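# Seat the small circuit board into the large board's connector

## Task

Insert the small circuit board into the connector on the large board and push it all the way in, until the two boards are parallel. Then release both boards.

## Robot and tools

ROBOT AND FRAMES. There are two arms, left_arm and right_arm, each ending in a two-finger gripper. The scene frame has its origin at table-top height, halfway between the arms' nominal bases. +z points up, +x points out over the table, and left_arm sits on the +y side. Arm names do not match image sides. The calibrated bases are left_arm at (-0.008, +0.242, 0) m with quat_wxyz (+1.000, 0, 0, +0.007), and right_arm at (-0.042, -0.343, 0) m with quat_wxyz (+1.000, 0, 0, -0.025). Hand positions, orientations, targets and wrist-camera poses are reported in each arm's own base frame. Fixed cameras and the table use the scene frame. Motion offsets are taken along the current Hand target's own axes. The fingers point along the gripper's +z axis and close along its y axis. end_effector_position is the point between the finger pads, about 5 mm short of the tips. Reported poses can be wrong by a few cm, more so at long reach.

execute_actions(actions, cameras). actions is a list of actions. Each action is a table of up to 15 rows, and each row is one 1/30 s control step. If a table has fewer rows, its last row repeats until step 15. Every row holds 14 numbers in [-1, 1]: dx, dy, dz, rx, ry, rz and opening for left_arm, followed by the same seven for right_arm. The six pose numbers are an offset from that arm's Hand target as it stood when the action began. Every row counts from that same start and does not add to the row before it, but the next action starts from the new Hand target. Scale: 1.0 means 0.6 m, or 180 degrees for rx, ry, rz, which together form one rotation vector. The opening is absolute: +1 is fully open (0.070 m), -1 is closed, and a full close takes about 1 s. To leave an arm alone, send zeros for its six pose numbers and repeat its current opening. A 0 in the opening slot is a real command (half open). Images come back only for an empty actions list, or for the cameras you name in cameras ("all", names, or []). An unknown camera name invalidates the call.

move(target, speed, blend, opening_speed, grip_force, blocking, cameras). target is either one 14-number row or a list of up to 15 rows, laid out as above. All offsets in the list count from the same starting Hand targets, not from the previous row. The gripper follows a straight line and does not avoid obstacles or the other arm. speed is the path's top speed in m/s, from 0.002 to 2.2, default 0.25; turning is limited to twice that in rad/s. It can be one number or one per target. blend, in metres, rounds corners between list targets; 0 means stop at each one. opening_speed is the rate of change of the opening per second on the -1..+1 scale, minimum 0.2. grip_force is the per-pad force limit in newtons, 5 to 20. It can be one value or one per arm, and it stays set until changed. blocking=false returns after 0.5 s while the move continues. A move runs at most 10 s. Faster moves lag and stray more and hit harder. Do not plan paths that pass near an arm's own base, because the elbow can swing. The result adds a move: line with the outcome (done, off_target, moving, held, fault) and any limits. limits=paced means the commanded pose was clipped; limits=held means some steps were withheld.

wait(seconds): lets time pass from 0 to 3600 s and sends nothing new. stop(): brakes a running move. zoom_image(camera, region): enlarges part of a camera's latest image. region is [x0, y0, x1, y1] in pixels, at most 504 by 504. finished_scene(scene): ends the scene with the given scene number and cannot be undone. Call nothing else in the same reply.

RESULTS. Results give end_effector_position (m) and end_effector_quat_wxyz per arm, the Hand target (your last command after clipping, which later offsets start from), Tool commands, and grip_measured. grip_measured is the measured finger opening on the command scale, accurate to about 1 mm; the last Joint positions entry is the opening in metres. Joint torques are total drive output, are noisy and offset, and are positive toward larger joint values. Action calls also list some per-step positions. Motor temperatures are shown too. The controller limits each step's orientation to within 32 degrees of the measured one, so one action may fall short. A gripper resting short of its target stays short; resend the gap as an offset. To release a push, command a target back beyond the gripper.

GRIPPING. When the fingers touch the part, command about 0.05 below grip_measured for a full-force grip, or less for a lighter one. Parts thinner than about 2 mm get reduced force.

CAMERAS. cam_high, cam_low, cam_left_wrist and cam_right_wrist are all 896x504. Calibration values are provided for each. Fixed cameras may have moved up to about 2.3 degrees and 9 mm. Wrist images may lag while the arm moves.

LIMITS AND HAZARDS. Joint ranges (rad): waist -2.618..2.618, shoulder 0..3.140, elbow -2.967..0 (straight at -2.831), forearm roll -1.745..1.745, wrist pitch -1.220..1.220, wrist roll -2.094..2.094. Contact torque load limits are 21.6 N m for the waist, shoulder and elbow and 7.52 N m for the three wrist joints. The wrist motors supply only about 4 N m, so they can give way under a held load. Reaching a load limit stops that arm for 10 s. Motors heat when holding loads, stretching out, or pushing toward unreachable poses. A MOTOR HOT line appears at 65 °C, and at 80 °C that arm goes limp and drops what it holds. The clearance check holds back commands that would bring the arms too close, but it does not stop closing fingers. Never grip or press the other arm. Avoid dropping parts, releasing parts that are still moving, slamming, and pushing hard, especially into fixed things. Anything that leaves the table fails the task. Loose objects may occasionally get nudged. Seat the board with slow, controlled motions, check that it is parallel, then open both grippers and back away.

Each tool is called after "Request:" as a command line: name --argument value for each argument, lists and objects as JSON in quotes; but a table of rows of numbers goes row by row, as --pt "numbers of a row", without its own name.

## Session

Scene 2 done. Now scene 3.

Request:
execute_actions --actions '[]'

Scene clock: 0.00 s.
left_arm: end_effector_position=(+0.3249, +0.1040, +0.2178) grip_measured=+1.00 end_effector_quat_wxyz=(+0.456, -0.182, +0.871, +0.009) | right_arm: end_effector_position=(+0.4193, +0.5207, +0.3896) grip_measured=+1.00 end_effector_quat_wxyz=(+0.679, -0.145, +0.651, +0.307)
Joint positions: left_arm=[0.402 1.133 -0.767 -0.396 0.378 0.288 0.07] | right_arm=[1.011 2.271 -2.301 -1.573 0.364 1.736 0.07]
Joint torques (N m): no reading
Motor temperatures (°C): left_arm=[31 33 32 35 32 33] | right_arm=[30 36 33 35 34 37]
Hand target: left_arm +0.3249, +0.1040, +0.2178; +0.456, -0.182, +0.871, +0.009 | right_arm +0.4193, +0.5207, +0.3896; +0.679, -0.145, +0.651, +0.307
Tool commands: left_gripper/opening=+1.0 right_gripper/opening=+1.0
camera_calibration:
cam_left_wrist: T_world_to_cam=[[0.32279, -0.9334, 0.15676, -0.04466], [-0.87611, -0.35734, -0.32365, 0.392], [0.35811, -0.03286, -0.9331, 0.20727]] pos_world=[0.28363, 0.1052, 0.32727]
cam_right_wrist: T_world_to_cam=[[0.59274, -0.77794, -0.2085, 0.23437], [-0.49424, -0.14693, -0.85682, 0.61849], [0.63592, 0.61092, -0.47158, -0.27595]] pos_world=[0.34224, 0.44178, 0.44867]

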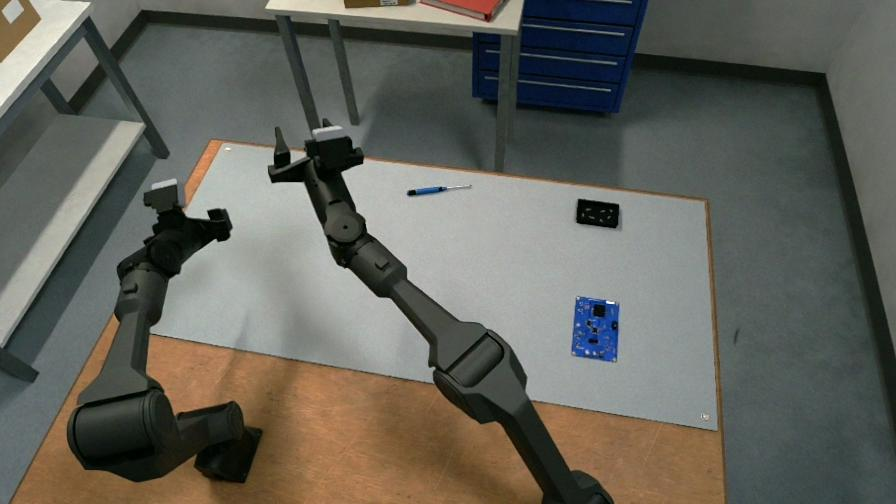

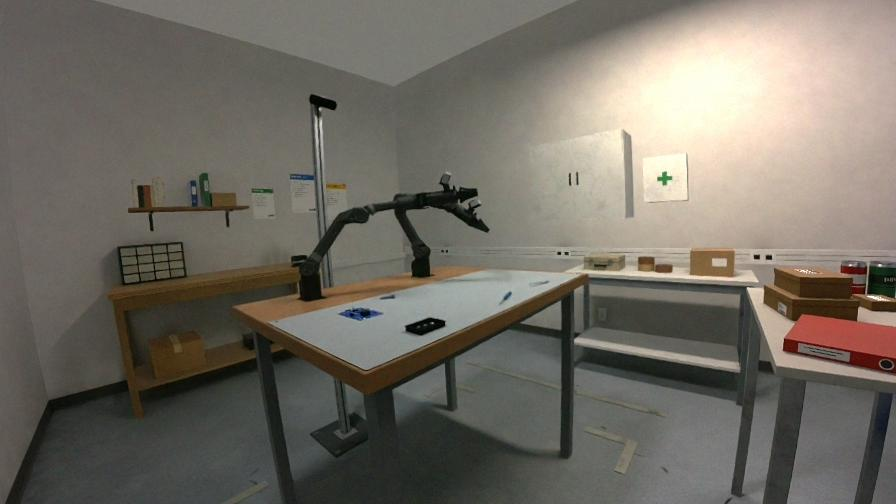

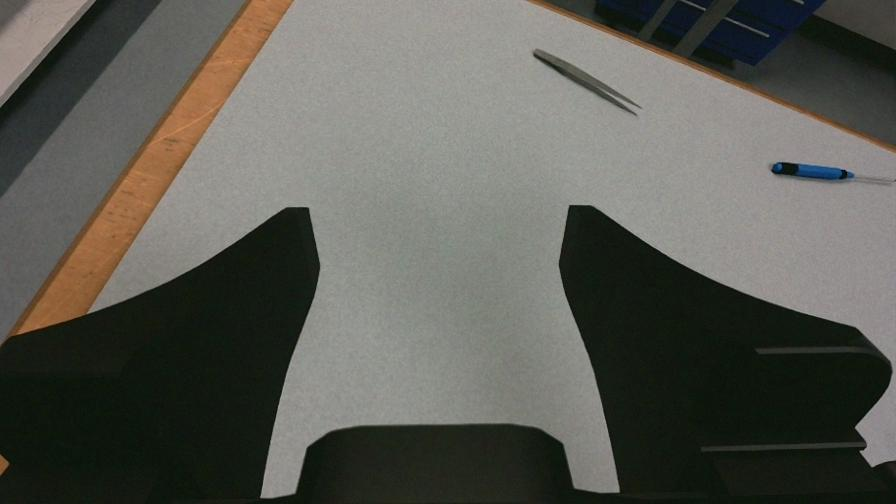

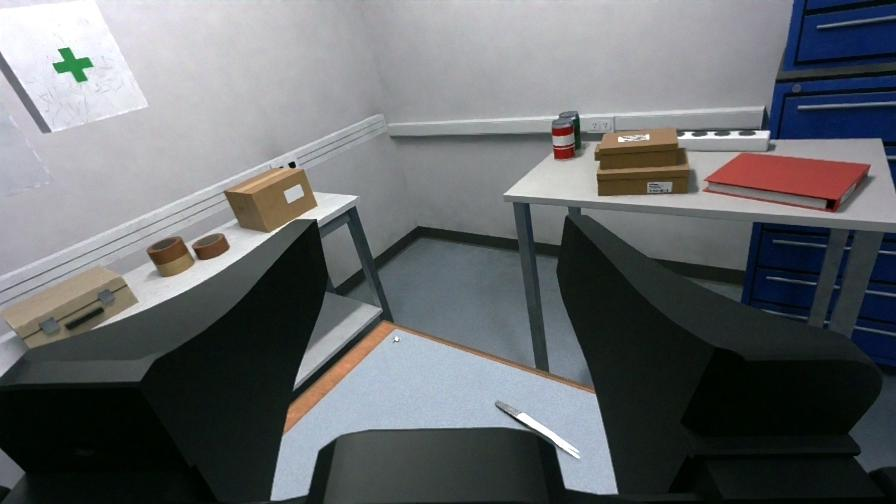

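Request:
zoom_image --camera "cam_low" --region '[300, 270, 500, 350]'

Request:
zoom_image --camera "cam_high" --region '[540, 270, 660, 380]'

Scaled by 2.520 from the camera's image (finer frame: 1280x720).

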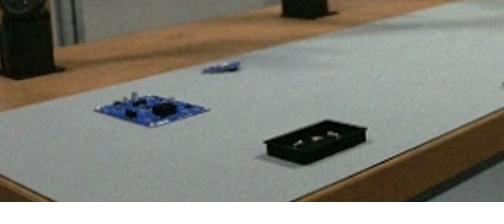

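Scaled by 4.200 from the camera's image (finer frame: 1280x720).

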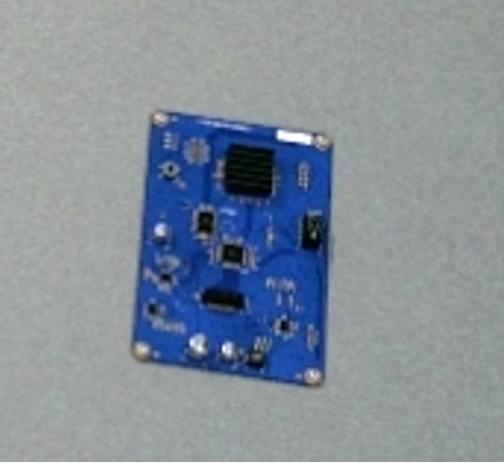

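Request:
move --target '[0,0,0,0,0,0,1.0,0.3789,-0.3127,-0.6096,0.0312,0.5357,-0.0705,1.0]' --speed 0.4 --cameras '["cam_high", "cam_right_wrist"]'

Scene clock: 7.37 s.
left_arm: end_effector_position=(+0.3249, +0.1040, +0.2178) grip_measured=+1.00 end_effector_quat_wxyz=(+0.456, -0.182, +0.871, +0.009) | right_arm: end_effector_position=(+0.2339, +0.2094, +0.0894) grip_measured=+1.00 end_effector_quat_wxyz=(-0.002, -0.359, +0.933, +0.000)
Joint positions: left_arm=[0.402 1.133 -0.767 -0.396 0.378 0.288 0.07] | right_arm=[0.729 1.712 -1.189 0.001 1.138 -0.005 0.07]
Joint torques (N m): left_arm=[-0.87 -2.61 -4.57 -0.09 -0.92 0.02] | right_arm=[0.04 -8.44 -5.3 0.05 -0.18 0.05]
Hand target: left_arm +0.3249, +0.1040, +0.2178; +0.456, -0.182, +0.871, +0.009 | right_arm +0.2343, +0.2097, +0.0901; +0.000, -0.359, +0.933, +0.000
Off the commanded pose: left_arm 0.000 m, 0 deg | right_arm 0.001 m, 0 deg.
move: done
cam_right_wrist: T_world_to_cam=[[0.6671, -0.74479, 0.01629, -0.00503], [-0.61456, -0.53783, 0.5771, 0.20568], [-0.42106, -0.395, -0.81651, 0.37925]] pos_world=[0.28945, 0.25668, 0.19105]

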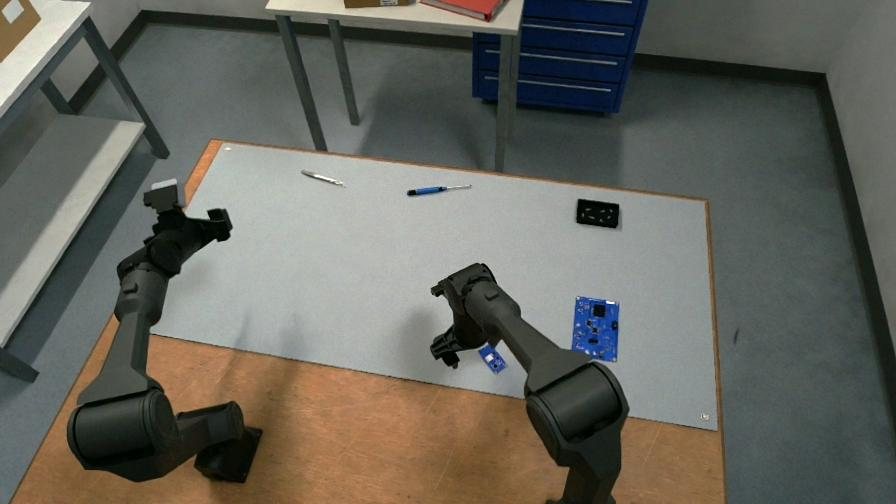

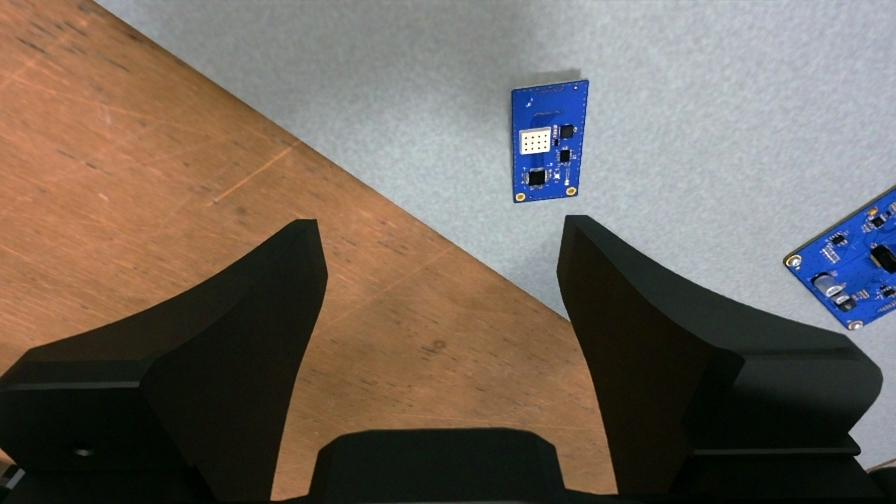

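Request:
move --target '[0,0,0,0,0,0,1.0,0.0709,-0.3818,0.0168,0,0,0.2122,1.0]' --speed 0.35 --cameras '["cam_right_wrist"]'

Request:
zoom_image --camera "cam_right_wrist" --region '[300, 0, 600, 240]'

Scene clock: 11.90 s.
left_arm: end_effector_position=(+0.3249, +0.1040, +0.2178) grip_measured=+1.00 end_effector_quat_wxyz=(+0.456, -0.182, +0.871, +0.009) | right_arm: end_effector_position=(+0.3563, +0.0108, +0.0795) grip_measured=+1.00 end_effector_quat_wxyz=(-0.001, -0.034, +0.999, +0.000)
Joint positions: left_arm=[0.402 1.133 -0.767 -0.396 0.378 0.288 0.07] | right_arm=[0.03 1.864 -1.362 0 1.157 -0.037 0.07]
Joint torques (N m): left_arm=[-1.02 -2.36 -4.66 -0.12 -0.96 0.03] | right_arm=[0.58 -9.73 -4.41 0.1 -0.04 -0.01]
Hand target: left_arm +0.3249, +0.1040, +0.2178; +0.456, -0.182, +0.871, +0.009 | right_arm +0.3562, +0.0111, +0.0799; +0.000, -0.034, +0.999, +0.000
Off the commanded pose: left_arm 0.000 m, 0 deg | right_arm 0.001 m, 0 deg.
move: done
cam_right_wrist: T_world_to_cam=[[0.06364, -0.99783, 0.01704, -0.01668], [-0.81673, -0.04226, 0.57547, 0.24669], [-0.57349, -0.05054, -0.81765, 0.39495]] pos_world=[0.42904, 0.01375, 0.18125]

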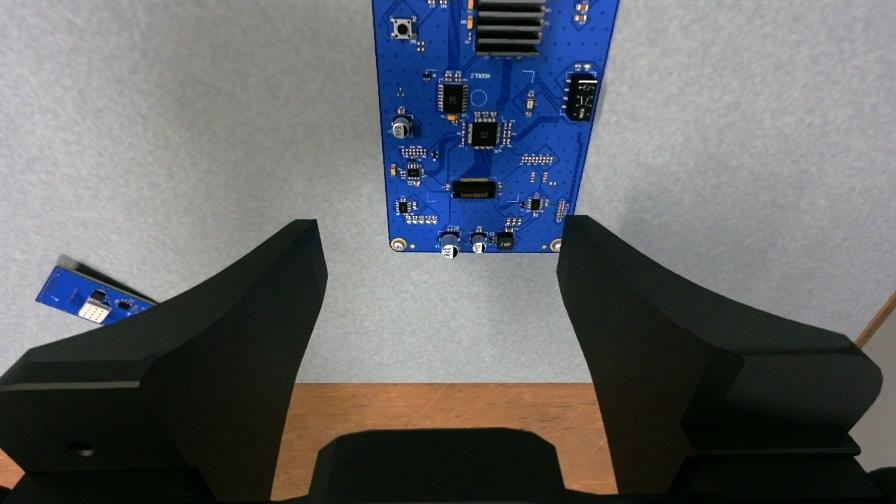

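Scaled by 1.680 from the camera's image (finer frame: 1280x720).

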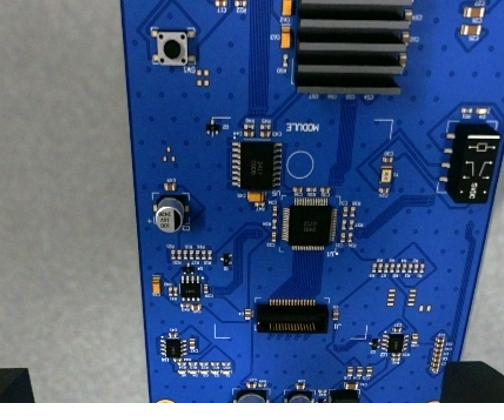

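Request:
zoom_image --camera "cam_right_wrist" --region '[410, 55, 550, 135]'

Request:
zoom_image --camera "cam_right_wrist" --region '[410, 150, 540, 225]'

Request:
zoom_image --camera "cam_right_wrist" --region '[20, 240, 180, 340]'

Scaled by 3.600 from the camera's image (finer frame: 1280x720).

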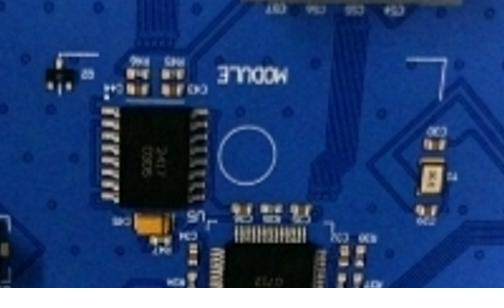

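Scaled by 3.877 from the camera's image (finer frame: 1280x720).

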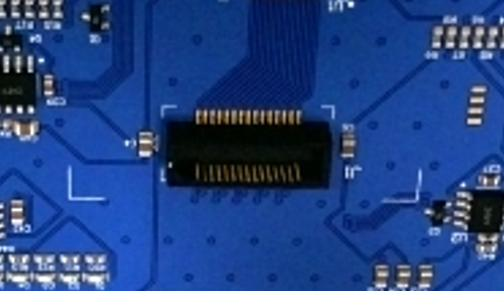

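Scaled by 3.150 from the camera's image (finer frame: 1280x720).

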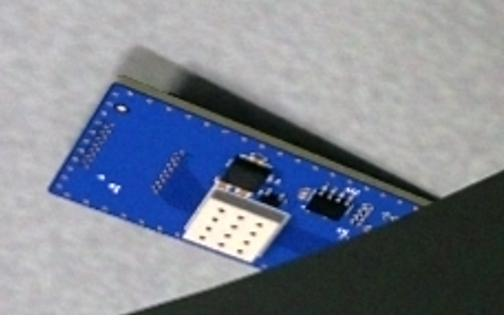

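Request:
execute_actions --actions '[]' --cameras '["cam_high", "cam_low"]'

Request:
zoom_image --camera "cam_high" --region '[450, 320, 540, 400]'

Request:
zoom_image --camera "cam_low" --region '[350, 270, 430, 320]'

Scene clock: 16.80 s.
left_arm: end_effector_position=(+0.3249, +0.1040, +0.2178) grip_measured=+1.00 end_effector_quat_wxyz=(+0.456, -0.182, +0.871, +0.009) | right_arm: end_effector_position=(+0.3564, +0.0111, +0.0798) grip_measured=+1.00 end_effector_quat_wxyz=(+0.000, -0.034, +0.999, +0.000)
Joint positions: left_arm=[0.402 1.133 -0.767 -0.396 0.378 0.288 0.07] | right_arm=[0.031 1.863 -1.362 0 1.157 -0.037 0.07]
Joint torques (N m): left_arm=[-0.99 -2.58 -4.59 -0.1 -0.95 0.03] | right_arm=[0.6 -9.67 -4.17 -0.03 -0.24 -0.09]
Motor temperatures (°C): left_arm=[31 33 33 35 33 33] | right_arm=[30 38 33 35 34 37]
Hand target: left_arm +0.3249, +0.1040, +0.2178; +0.456, -0.182, +0.871, +0.009 | right_arm +0.3562, +0.0111, +0.0799; +0.000, -0.034, +0.999, +0.000
Tool commands: left_gripper/opening=+1.0 right_gripper/opening=+1.0
Off the commanded pose: left_arm 0.000 m, 0 deg | right_arm 0.000 m, 0 deg.
Images, in order (width x height): cam_high 896x504, cam_low 896x504.

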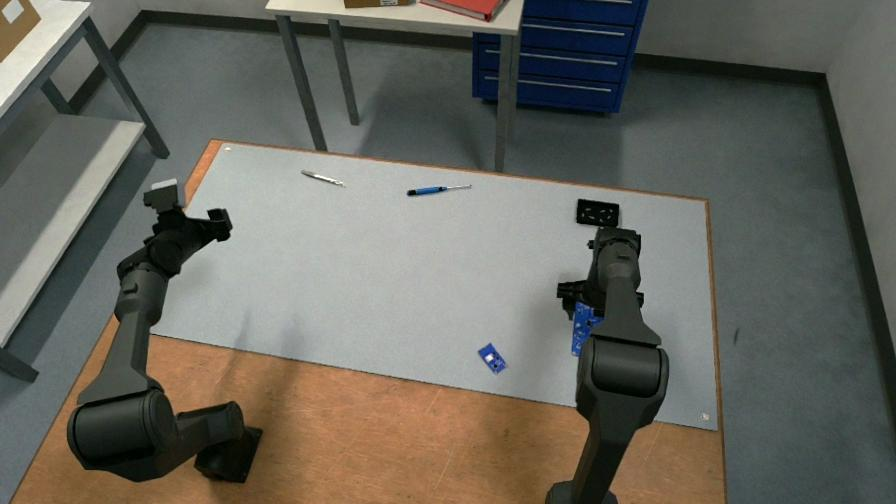

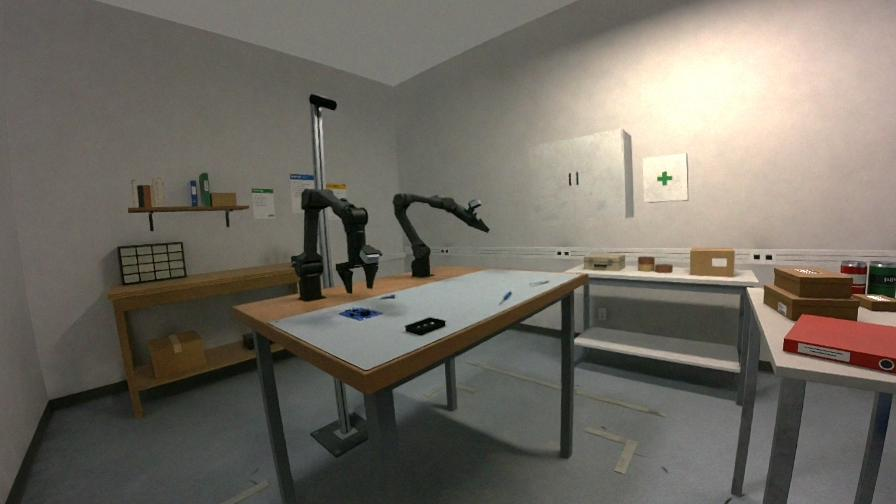

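Scaled by 5.600 from the camera's image (finer frame: 1280x720).

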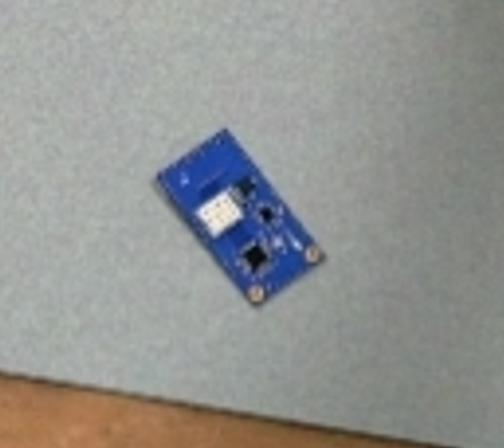

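Scaled by 6.300 from the camera's image (finer frame: 1280x720).

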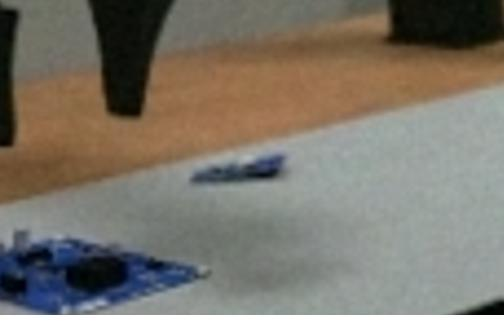

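Request:
move --target '[0,0,0,0,0,0,1.0,0.1069,0.3087,0.0498,0,0,-0.2522,1.0]' --speed 0.35 --cameras '["cam_right_wrist"]'

Request:
zoom_image --camera "cam_right_wrist" --region '[370, 100, 520, 260]'

Scene clock: 19.50 s.
left_arm: end_effector_position=(+0.3249, +0.1040, +0.2178) grip_measured=+1.00 end_effector_quat_wxyz=(+0.456, -0.182, +0.871, +0.009) | right_arm: end_effector_position=(+0.2795, +0.1918, +0.0499) grip_measured=+1.00 end_effector_quat_wxyz=(+0.000, -0.417, +0.909, +0.000)
Joint positions: left_arm=[0.402 1.133 -0.767 -0.396 0.378 0.288 0.07] | right_arm=[0.601 1.846 -1.208 0 1.02 -0.26 0.07]
Joint torques (N m): left_arm=[-1.04 -2.46 -4.56 -0.1 -0.93 0.04] | right_arm=[-0.71 -8.78 -4.88 -0.03 -0.08 0]
Hand target: left_arm +0.3249, +0.1040, +0.2178; +0.456, -0.182, +0.871, +0.009 | right_arm +0.2797, +0.1916, +0.0501; +0.000, -0.417, +0.909, +0.000
Off the commanded pose: left_arm 0.000 m, 0 deg | right_arm 0.000 m, 0 deg.
move: done
cam_right_wrist: T_world_to_cam=[[0.75618, -0.65415, 0.01694, -0.09019], [-0.54256, -0.61229, 0.57509, 0.24129], [-0.36582, -0.44406, -0.81791, 0.3532]] pos_world=[0.32832, 0.24559, 0.15165]

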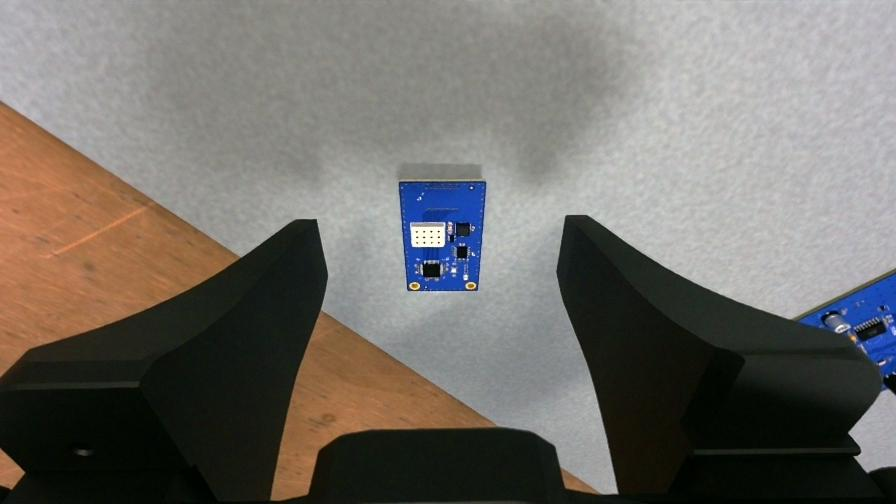

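Scaled by 3.150 from the camera's image (finer frame: 1280x720).

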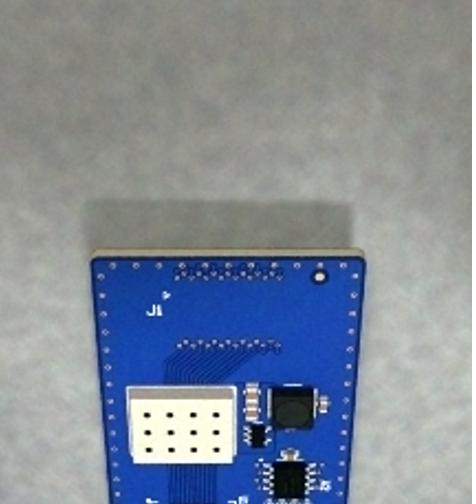

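Request:
move --pt "0 0 0 0 0 0 1.0 0 -0.0012 0.0598 0 0 0 0.3" --pt "0 0 0 0 0 0 1.0 0 -0.0012 0.0598 0 0 0 -0.27" --pt "0 0 0 0 0 0 1.0 0 -0.0012 0.0268 0 0 0 -0.27" --speed '[0.1, 0.05, 0.1]' --opening_speed 0.9 --cameras '["cam_right_wrist"]'

Scene clock: 23.80 s.
left_arm: end_effector_position=(+0.3249, +0.1040, +0.2178) grip_measured=+1.00 end_effector_quat_wxyz=(+0.456, -0.182, +0.871, +0.009) | right_arm: end_effector_position=(+0.2806, +0.1914, +0.0349) grip_measured=-0.15 end_effector_quat_wxyz=(+0.001, -0.417, +0.909, +0.000)
Joint positions: left_arm=[0.402 1.133 -0.767 -0.396 0.378 0.288 0.07] | right_arm=[0.599 1.871 -1.179 0 0.963 -0.261 0.03]
Joint torques (N m): left_arm=[-0.87 -2.4 -4.77 -0.11 -0.93 0.05] | right_arm=[-0.46 -7.87 -3.84 0.03 -0.27 -0.08]
Hand target: left_arm +0.3249, +0.1040, +0.2178; +0.456, -0.182, +0.871, +0.009 | right_arm +0.2802, +0.1911, +0.0340; +0.000, -0.417, +0.909, +0.000
Off the commanded pose: left_arm 0.000 m, 0 deg | right_arm 0.001 m, 0 deg.
move: done
cam_right_wrist: T_world_to_cam=[[0.755, -0.65549, 0.01775, -0.09048], [-0.54512, -0.61236, 0.57259, 0.25112], [-0.36446, -0.44198, -0.81965, 0.34056]] pos_world=[0.32932, 0.24498, 0.13696]

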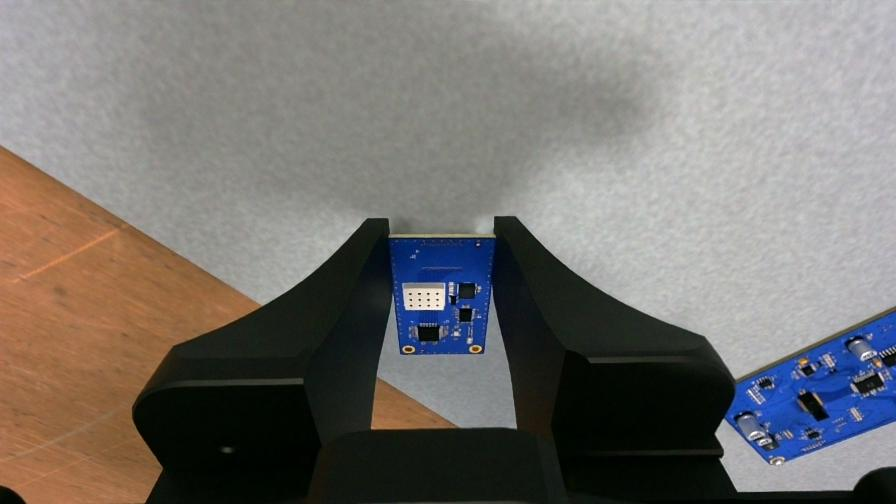

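Request:
move --pt "0 0 0 0 0 0 1.0 0.0575 -0.1149 0 0 0 -0.3439 -0.27" --pt "0 0 0 0 0 0 1.0 0.0575 -0.1149 0.0337 0 0 -0.3439 -0.27" --pt "0 0 0 0 0 0 1.0 0.0575 -0.1149 0.0337 0 0 -0.3439 0.3" --pt "0 0 0 0 0 0 1.0 0.0575 -0.1149 -0.0033 0 0 -0.3439 0.3" --speed '[0.4, 0.025, 0.05, 0.1]' --opening_speed 0.9 --cameras '["cam_right_wrist"]'

Scene clock: 28.80 s.
left_arm: end_effector_position=(+0.3249, +0.1040, +0.2178) grip_measured=+1.00 end_effector_quat_wxyz=(+0.456, -0.182, +0.871, +0.009) | right_arm: end_effector_position=(+0.3103, +0.1201, +0.0366) grip_measured=+0.30 end_effector_quat_wxyz=(-0.001, +0.825, -0.565, +0.000)
Joint positions: left_arm=[0.402 1.133 -0.767 -0.396 0.378 0.288 0.07] | right_arm=[0.369 1.848 -1.15 0 0.959 -1.571 0.046]
Joint torques (N m): left_arm=[-1.06 -2.41 -4.43 -0.13 -0.95 0.03] | right_arm=[0.55 -7.58 -3.89 0.04 -0.18 -0.08]
Hand target: left_arm +0.3249, +0.1040, +0.2178; +0.456, -0.182, +0.871, +0.009 | right_arm +0.3100, +0.1200, +0.0360; +0.000, +0.825, -0.565, +0.000
Off the commanded pose: left_arm 0.000 m, 0 deg | right_arm 0.001 m, 0 deg.
move: done
cam_right_wrist: T_world_to_cam=[[0.9337, 0.35756, 0.01869, -0.3368], [0.28268, -0.7682, 0.57442, -0.01562], [0.21975, -0.53105, -0.81835, 0.15053]] pos_world=[0.28581, 0.18836, 0.13845]

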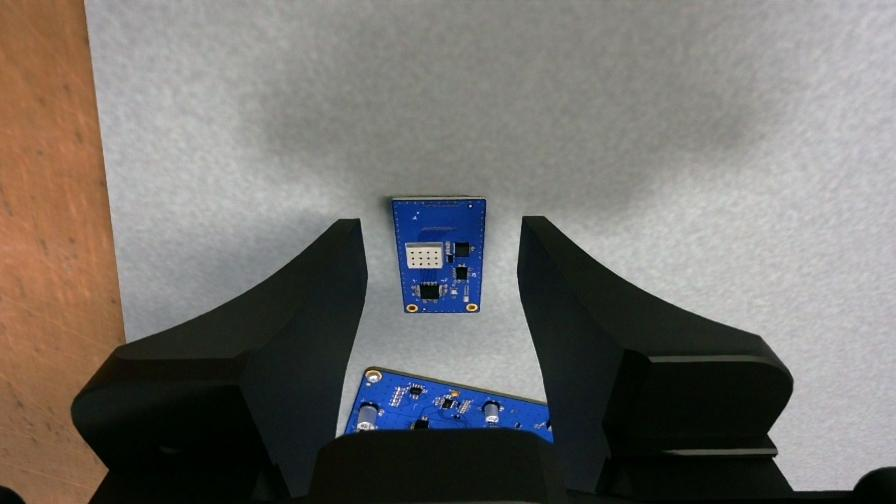

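Request:
move --pt "0 0 0 0 0 0 1.0 0 0 0 0 0 0.5 0.3" --pt "0 0 0 0 0 0 1.0 0 0 0 0 0 1.0 0.3" --speed 0.7 --blend 0.1 --cameras '["cam_right_wrist"]'

Request:
zoom_image --camera "cam_right_wrist" --region '[350, 60, 550, 260]'

Scene clock: 32.03 s.
left_arm: end_effector_position=(+0.3249, +0.1040, +0.2178) grip_measured=+1.00 end_effector_quat_wxyz=(+0.456, -0.182, +0.871, +0.009) | right_arm: end_effector_position=(+0.3101, +0.1198, +0.0362) grip_measured=+0.30 end_effector_quat_wxyz=(+0.000, +0.565, +0.825, +0.000)
Joint positions: left_arm=[0.402 1.133 -0.767 -0.396 0.378 0.288 0.07] | right_arm=[0.369 1.848 -1.149 0 0.957 1.57 0.045]
Joint torques (N m): left_arm=[-0.99 -2.48 -4.56 -0.11 -0.95 0.02] | right_arm=[0.34 -7.53 -4.96 0.04 0.1 -0.06]
Hand target: left_arm +0.3249, +0.1040, +0.2178; +0.456, -0.182, +0.871, +0.009 | right_arm +0.3100, +0.1200, +0.0360; +0.000, +0.565, +0.825, +0.000
Off the commanded pose: left_arm 0.000 m, 0 deg | right_arm 0.000 m, 0 deg.
move: done
cam_right_wrist: T_world_to_cam=[[-0.93365, -0.35783, 0.01601, 0.32836], [-0.28432, 0.76754, 0.5745, -0.02364], [-0.21786, 0.53183, -0.81835, 0.15852]] pos_world=[0.33439, 0.05134, 0.13805]

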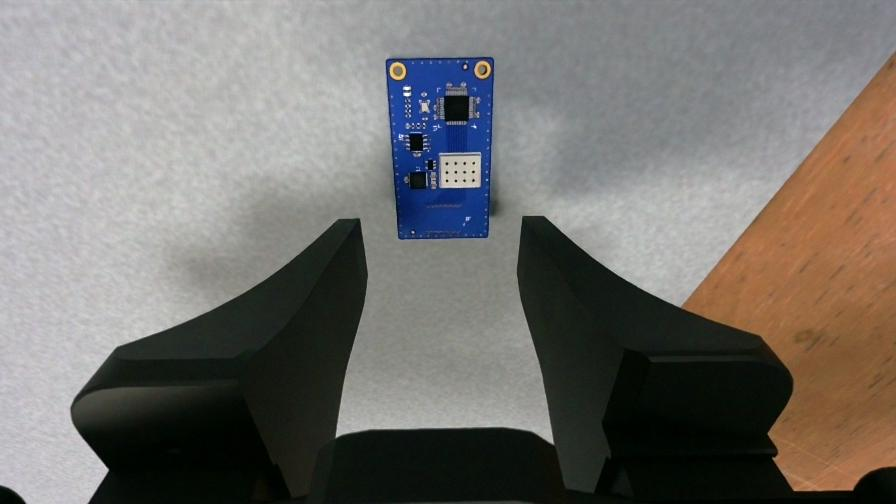

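Scaled by 2.520 from the camera's image (finer frame: 1280x720).

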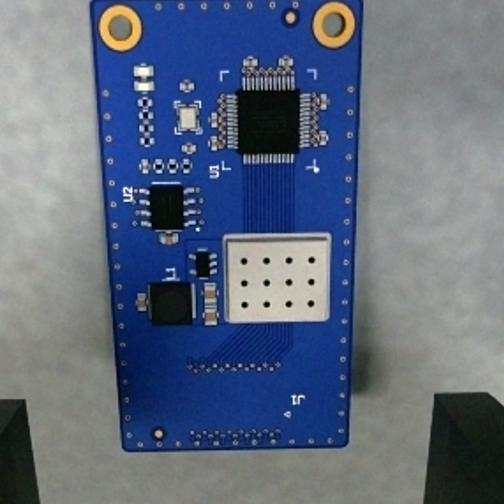

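Request:
move --pt "0 0 0 0 0 0 1.0 0.0017 -0.0006 0.0377 0 0.0417 0.004 0.3" --pt "0 0 0 0 0 0 1.0 0.0017 -0.0006 0.0377 0 0.0417 0.004 -0.27" --pt "0 0 0 0 0 0 1.0 0.0017 -0.0006 -0.015 0 0 0.004 -0.27" --pt "0 0 0 0 0 0 1.0 -0.2129 -0.0234 -0.0067 0 0 -0.4011 -0.27" --speed '[0.1, 0.05, 0.1, 0.35]' --blend '[0, 0, 0.01, 0]' --opening_speed 0.9 --cameras '["cam_right_wrist"]'

Request:
zoom_image --camera "cam_right_wrist" --region '[370, 30, 550, 130]'

Request:
zoom_image --camera "cam_right_wrist" --region '[350, 180, 550, 300]'

Scene clock: 39.93 s.
left_arm: end_effector_position=(+0.3249, +0.1040, +0.2178) grip_measured=+1.00 end_effector_quat_wxyz=(+0.456, -0.182, +0.871, +0.009) | right_arm: end_effector_position=(+0.3431, -0.0043, +0.0401) grip_measured=-0.15 end_effector_quat_wxyz=(+0.000, -0.029, +1.000, +0.000)
Joint positions: left_arm=[0.402 1.133 -0.767 -0.396 0.378 0.288 0.07] | right_arm=[-0.013 1.875 -1.207 0 0.99 -0.071 0.03]
Joint torques (N m): left_arm=[-0.89 -2.71 -4.61 -0.09 -0.96 0.02] | right_arm=[0.11 -8.05 -4.76 0.07 0.02 0.05]
Hand target: left_arm +0.3249, +0.1040, +0.2178; +0.456, -0.182, +0.871, +0.009 | right_arm +0.3430, -0.0042, +0.0400; +0.000, -0.029, +1.000, +0.000
Off the commanded pose: left_arm 0.000 m, 0 deg | right_arm 0.000 m, 0 deg.
move: done
cam_right_wrist: T_world_to_cam=[[0.0548, -0.99835, 0.01702, -0.02715], [-0.81805, -0.03512, 0.57407, 0.25845], [-0.57253, -0.04538, -0.81863, 0.35408]] pos_world=[0.41563, -0.00197, 0.14195]

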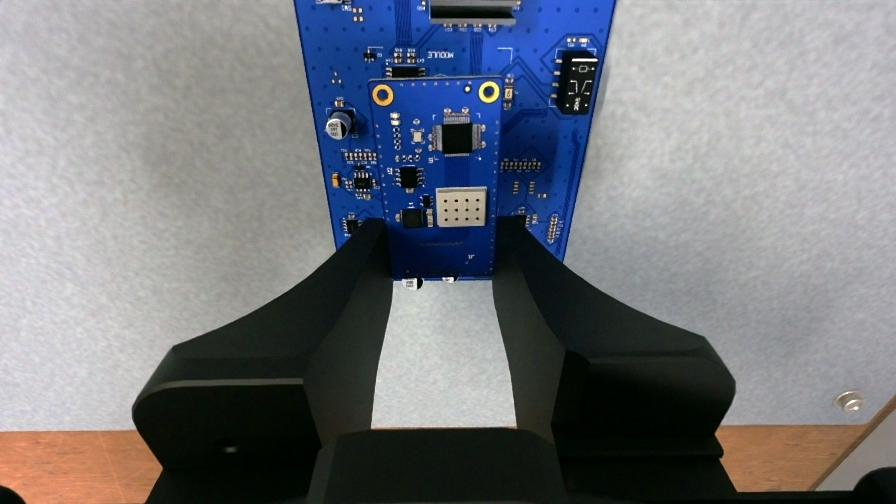

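Scaled by 2.800 from the camera's image (finer frame: 1280x720).

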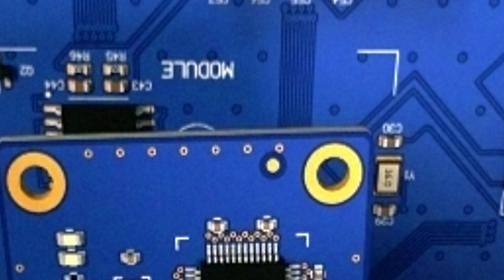

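Scaled by 2.520 from the camera's image (finer frame: 1280x720).

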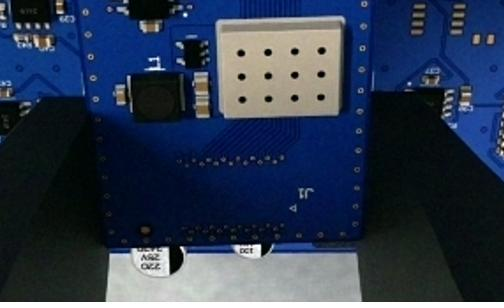

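Request:
zoom_image --camera "cam_right_wrist" --region '[350, 35, 430, 105]'

Request:
zoom_image --camera "cam_right_wrist" --region '[450, 35, 530, 105]'

Request:
zoom_image --camera "cam_right_wrist" --region '[375, 235, 455, 285]'

Request:
zoom_image --camera "cam_right_wrist" --region '[430, 235, 510, 285]'

Scaled by 6.300 from the camera's image (finer frame: 1280x720).

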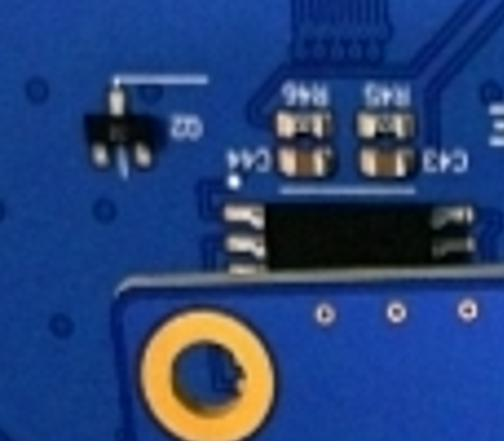

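Scaled by 6.300 from the camera's image (finer frame: 1280x720).

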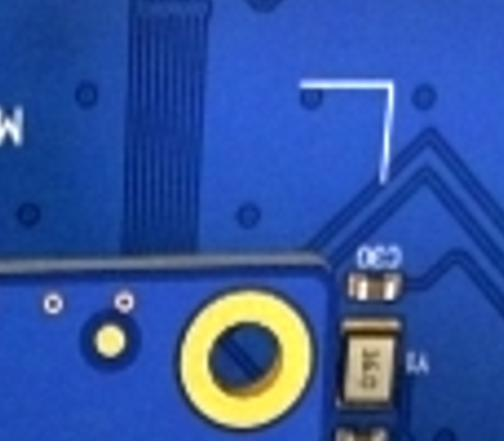

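Scaled by 6.300 from the camera's image (finer frame: 1280x720).

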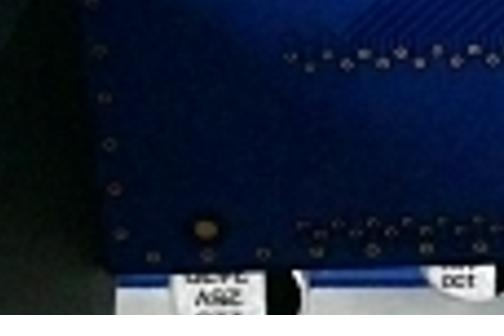

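Scaled by 6.300 from the camera's image (finer frame: 1280x720).

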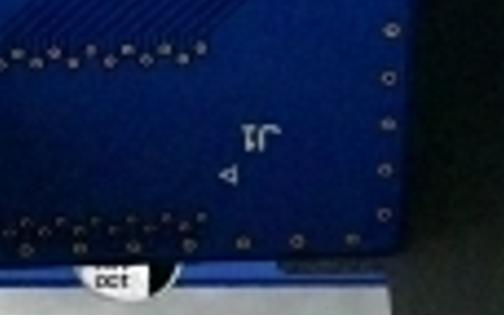

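Request:
zoom_image --camera "cam_right_wrist" --region '[360, 100, 440, 150]'

Request:
zoom_image --camera "cam_right_wrist" --region '[440, 100, 520, 150]'

Request:
zoom_image --camera "cam_right_wrist" --region '[370, 200, 450, 250]'

Request:
zoom_image --camera "cam_right_wrist" --region '[440, 200, 520, 250]'

Scaled by 6.300 from the camera's image (finer frame: 1280x720).

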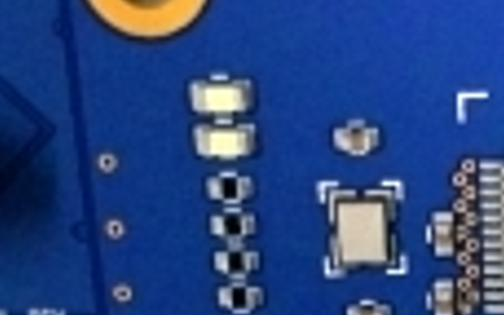

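Scaled by 6.300 from the camera's image (finer frame: 1280x720).

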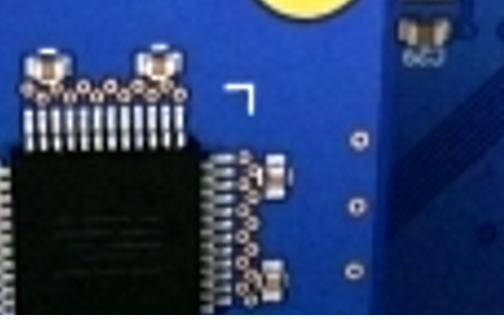

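Scaled by 6.300 from the camera's image (finer frame: 1280x720).

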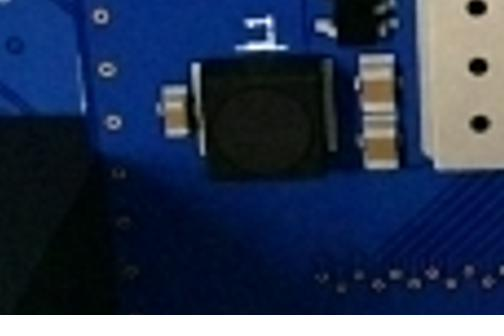

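Scaled by 6.300 from the camera's image (finer frame: 1280x720).

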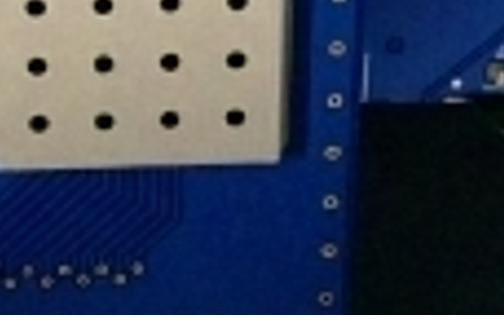

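Request:
move --target '[0,0,0,0,0,0,1.0,-0.0007,0.0002,0.03,0,0,0.0094,-0.27]' --speed 0.05 --cameras '["cam_right_wrist"]'

Request:
zoom_image --camera "cam_right_wrist" --region '[350, 45, 430, 105]'

Request:
zoom_image --camera "cam_right_wrist" --region '[450, 45, 530, 105]'

Request:
zoom_image --camera "cam_right_wrist" --region '[375, 250, 455, 310]'

Request:
zoom_image --camera "cam_right_wrist" --region '[430, 250, 510, 310]'

Scene clock: 42.93 s.
left_arm: end_effector_position=(+0.3249, +0.1040, +0.2178) grip_measured=+1.00 end_effector_quat_wxyz=(+0.456, -0.182, +0.871, +0.009) | right_arm: end_effector_position=(+0.3434, -0.0043, +0.0215) grip_measured=-0.15 end_effector_quat_wxyz=(+0.000, -0.014, +1.000, +0.000)
Joint positions: left_arm=[0.402 1.133 -0.767 -0.396 0.378 0.288 0.07] | right_arm=[-0.013 1.909 -1.176 0 0.926 -0.041 0.03]
Joint torques (N m): left_arm=[-1.03 -2.52 -4.6 -0.11 -0.92 0.05] | right_arm=[0.58 -9.25 -4.72 -0.01 0 -0.07]
Hand target: left_arm +0.3249, +0.1040, +0.2178; +0.456, -0.182, +0.871, +0.009 | right_arm +0.3434, -0.0040, +0.0219; +0.000, -0.015, +1.000, +0.000
Off the commanded pose: left_arm 0.000 m, 0 deg | right_arm 0.000 m, 0 deg.
move: done
cam_right_wrist: T_world_to_cam=[[0.0247, -0.99955, 0.01694, -0.01657], [-0.81813, -0.01047, 0.57493, 0.26938], [-0.5745, -0.02806, -0.81802, 0.33978]] pos_world=[0.416, -0.00421, 0.12335]

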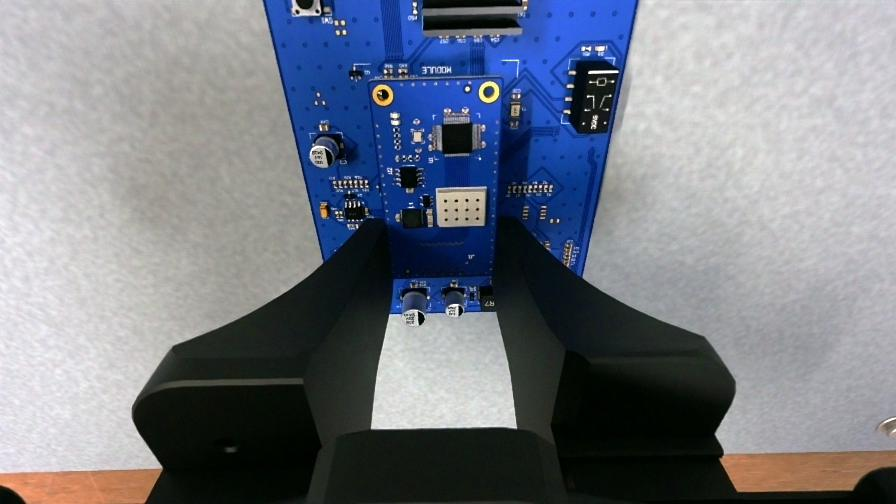

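Scaled by 6.300 from the camera's image (finer frame: 1280x720).

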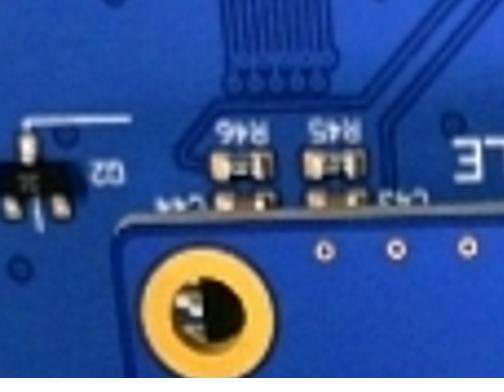

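Scaled by 6.300 from the camera's image (finer frame: 1280x720).

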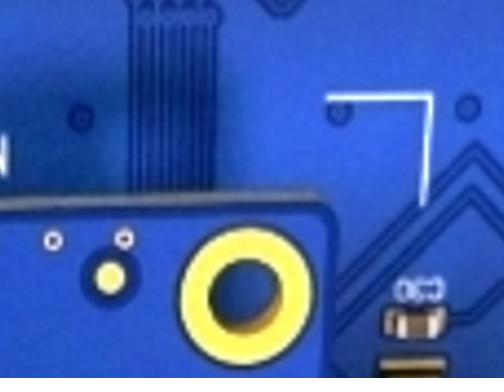

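Scaled by 6.300 from the camera's image (finer frame: 1280x720).

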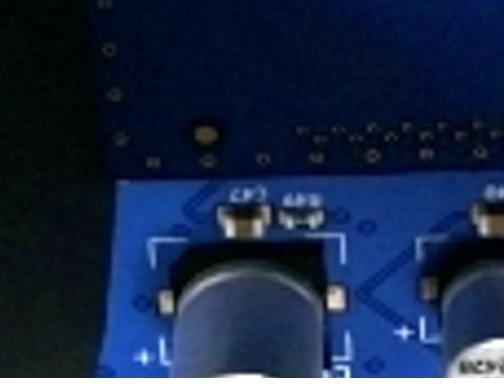

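Scaled by 6.300 from the camera's image (finer frame: 1280x720).

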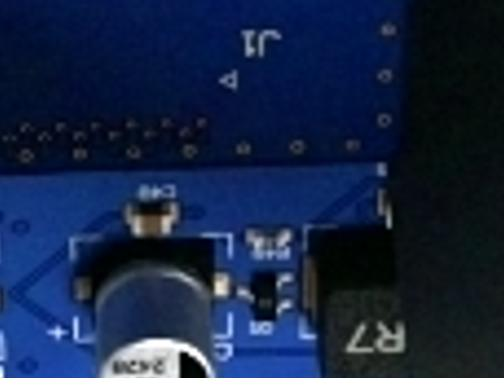

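Request:
move --target '[0,0,0,0,0,0,1.0,-0.0007,0,0.0053,0,0,0.0012,-0.27]' --speed 0.01 --cameras '["cam_right_wrist"]'

Request:
zoom_image --camera "cam_right_wrist" --region '[340, 45, 420, 105]'

Request:
zoom_image --camera "cam_right_wrist" --region '[455, 45, 535, 105]'

Scene clock: 44.53 s.
left_arm: end_effector_position=(+0.3249, +0.1040, +0.2178) grip_measured=+1.00 end_effector_quat_wxyz=(+0.456, -0.182, +0.871, +0.009) | right_arm: end_effector_position=(+0.3439, -0.0043, +0.0190) grip_measured=-0.15 end_effector_quat_wxyz=(+0.000, -0.013, +1.000, +0.000)
Joint positions: left_arm=[0.402 1.133 -0.767 -0.396 0.378 0.288 0.07] | right_arm=[-0.013 1.915 -1.174 0 0.917 -0.038 0.03]
Joint torques (N m): left_arm=[-0.98 -2.48 -4.39 -0.11 -0.94 0.03] | right_arm=[0.6 -7.55 -3.56 0.01 -0.28 0.06]
Hand target: left_arm +0.3249, +0.1040, +0.2178; +0.456, -0.182, +0.871, +0.009 | right_arm +0.3438, -0.0040, +0.0188; +0.000, -0.013, +1.000, +0.000
Off the commanded pose: left_arm 0.000 m, 0 deg | right_arm 0.000 m, 0 deg.
move: done
cam_right_wrist: T_world_to_cam=[[0.02167, -0.99962, 0.01698, -0.01548], [-0.81848, -0.00798, 0.57448, 0.27143], [-0.57413, -0.02634, -0.81834, 0.33791]] pos_world=[0.4165, -0.00441, 0.12085]

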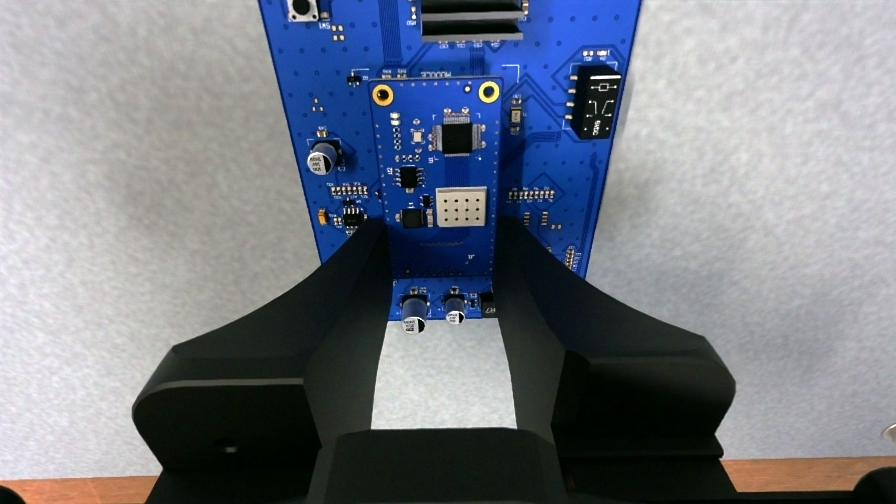

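Scaled by 6.300 from the camera's image (finer frame: 1280x720).

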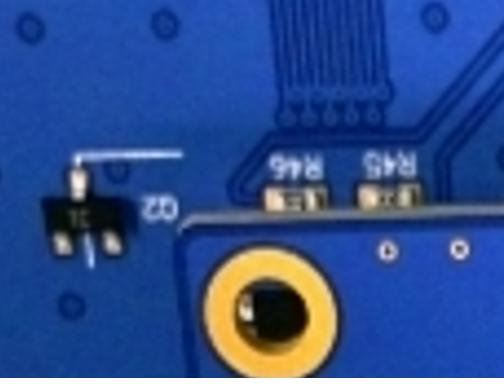

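Scaled by 6.300 from the camera's image (finer frame: 1280x720).

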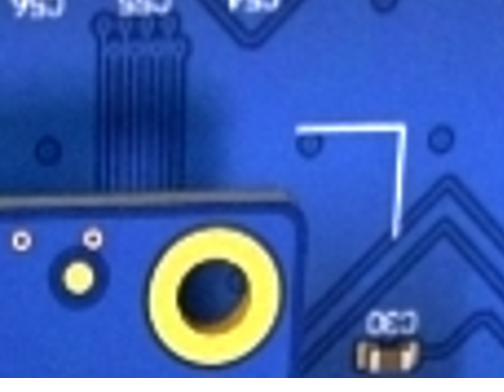

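Request:
move --target '[0,0,0,0,0,0,1.0,0.0005,0,0.003,0,0,0,-0.27]' --speed 0.008

Scene clock: 45.83 s.
left_arm: end_effector_position=(+0.3249, +0.1040, +0.2178) grip_measured=+1.00 end_effector_quat_wxyz=(+0.456, -0.182, +0.871, +0.009) | right_arm: end_effector_position=(+0.3437, -0.0043, +0.0172) grip_measured=-0.15 end_effector_quat_wxyz=(+0.000, -0.013, +1.000, +0.000)
Joint positions: left_arm=[0.402 1.133 -0.767 -0.396 0.378 0.288 0.07] | right_arm=[-0.013 1.918 -1.17 0 0.91 -0.038 0.03]
Joint torques (N m): left_arm=[-0.96 -2.38 -4.6 -0.13 -0.95 0.03] | right_arm=[0.55 -7.77 -3.38 0.03 0.01 0.05]
Hand target: left_arm +0.3249, +0.1040, +0.2178; +0.456, -0.182, +0.871, +0.009 | right_arm +0.3435, -0.0040, +0.0170; +0.000, -0.013, +1.000, +0.000
Off the commanded pose: left_arm 0.000 m, 0 deg | right_arm 0.000 m, 0 deg.
move: done

Request:
move --target '[0,0,0,0,0,0,1.0,0,0,0.0018,0,0,0,-0.27]' --speed 0.008

Scene clock: 46.43 s.
left_arm: end_effector_position=(+0.3249, +0.1040, +0.2178) grip_measured=+1.00 end_effector_quat_wxyz=(+0.456, -0.182, +0.871, +0.009) | right_arm: end_effector_position=(+0.3438, -0.0043, +0.0168) grip_measured=-0.15 end_effector_quat_wxyz=(+0.001, -0.013, +1.000, +0.000)
Joint positions: left_arm=[0.402 1.133 -0.767 -0.396 0.378 0.288 0.07] | right_arm=[-0.013 1.918 -1.168 0 0.907 -0.038 0.03]
Joint torques (N m): left_arm=[-0.9 -2.61 -4.49 -0.12 -0.94 0.02] | right_arm=[0.51 -4.77 -2.23 0.03 -0.47 0.03]
Hand target: left_arm +0.3249, +0.1040, +0.2178; +0.456, -0.182, +0.871, +0.009 | right_arm +0.3435, -0.0040, +0.0159; +0.000, -0.013, +1.000, +0.000
Off the commanded pose: left_arm 0.000 m, 0 deg | right_arm 0.001 m, 0 deg.
move: done


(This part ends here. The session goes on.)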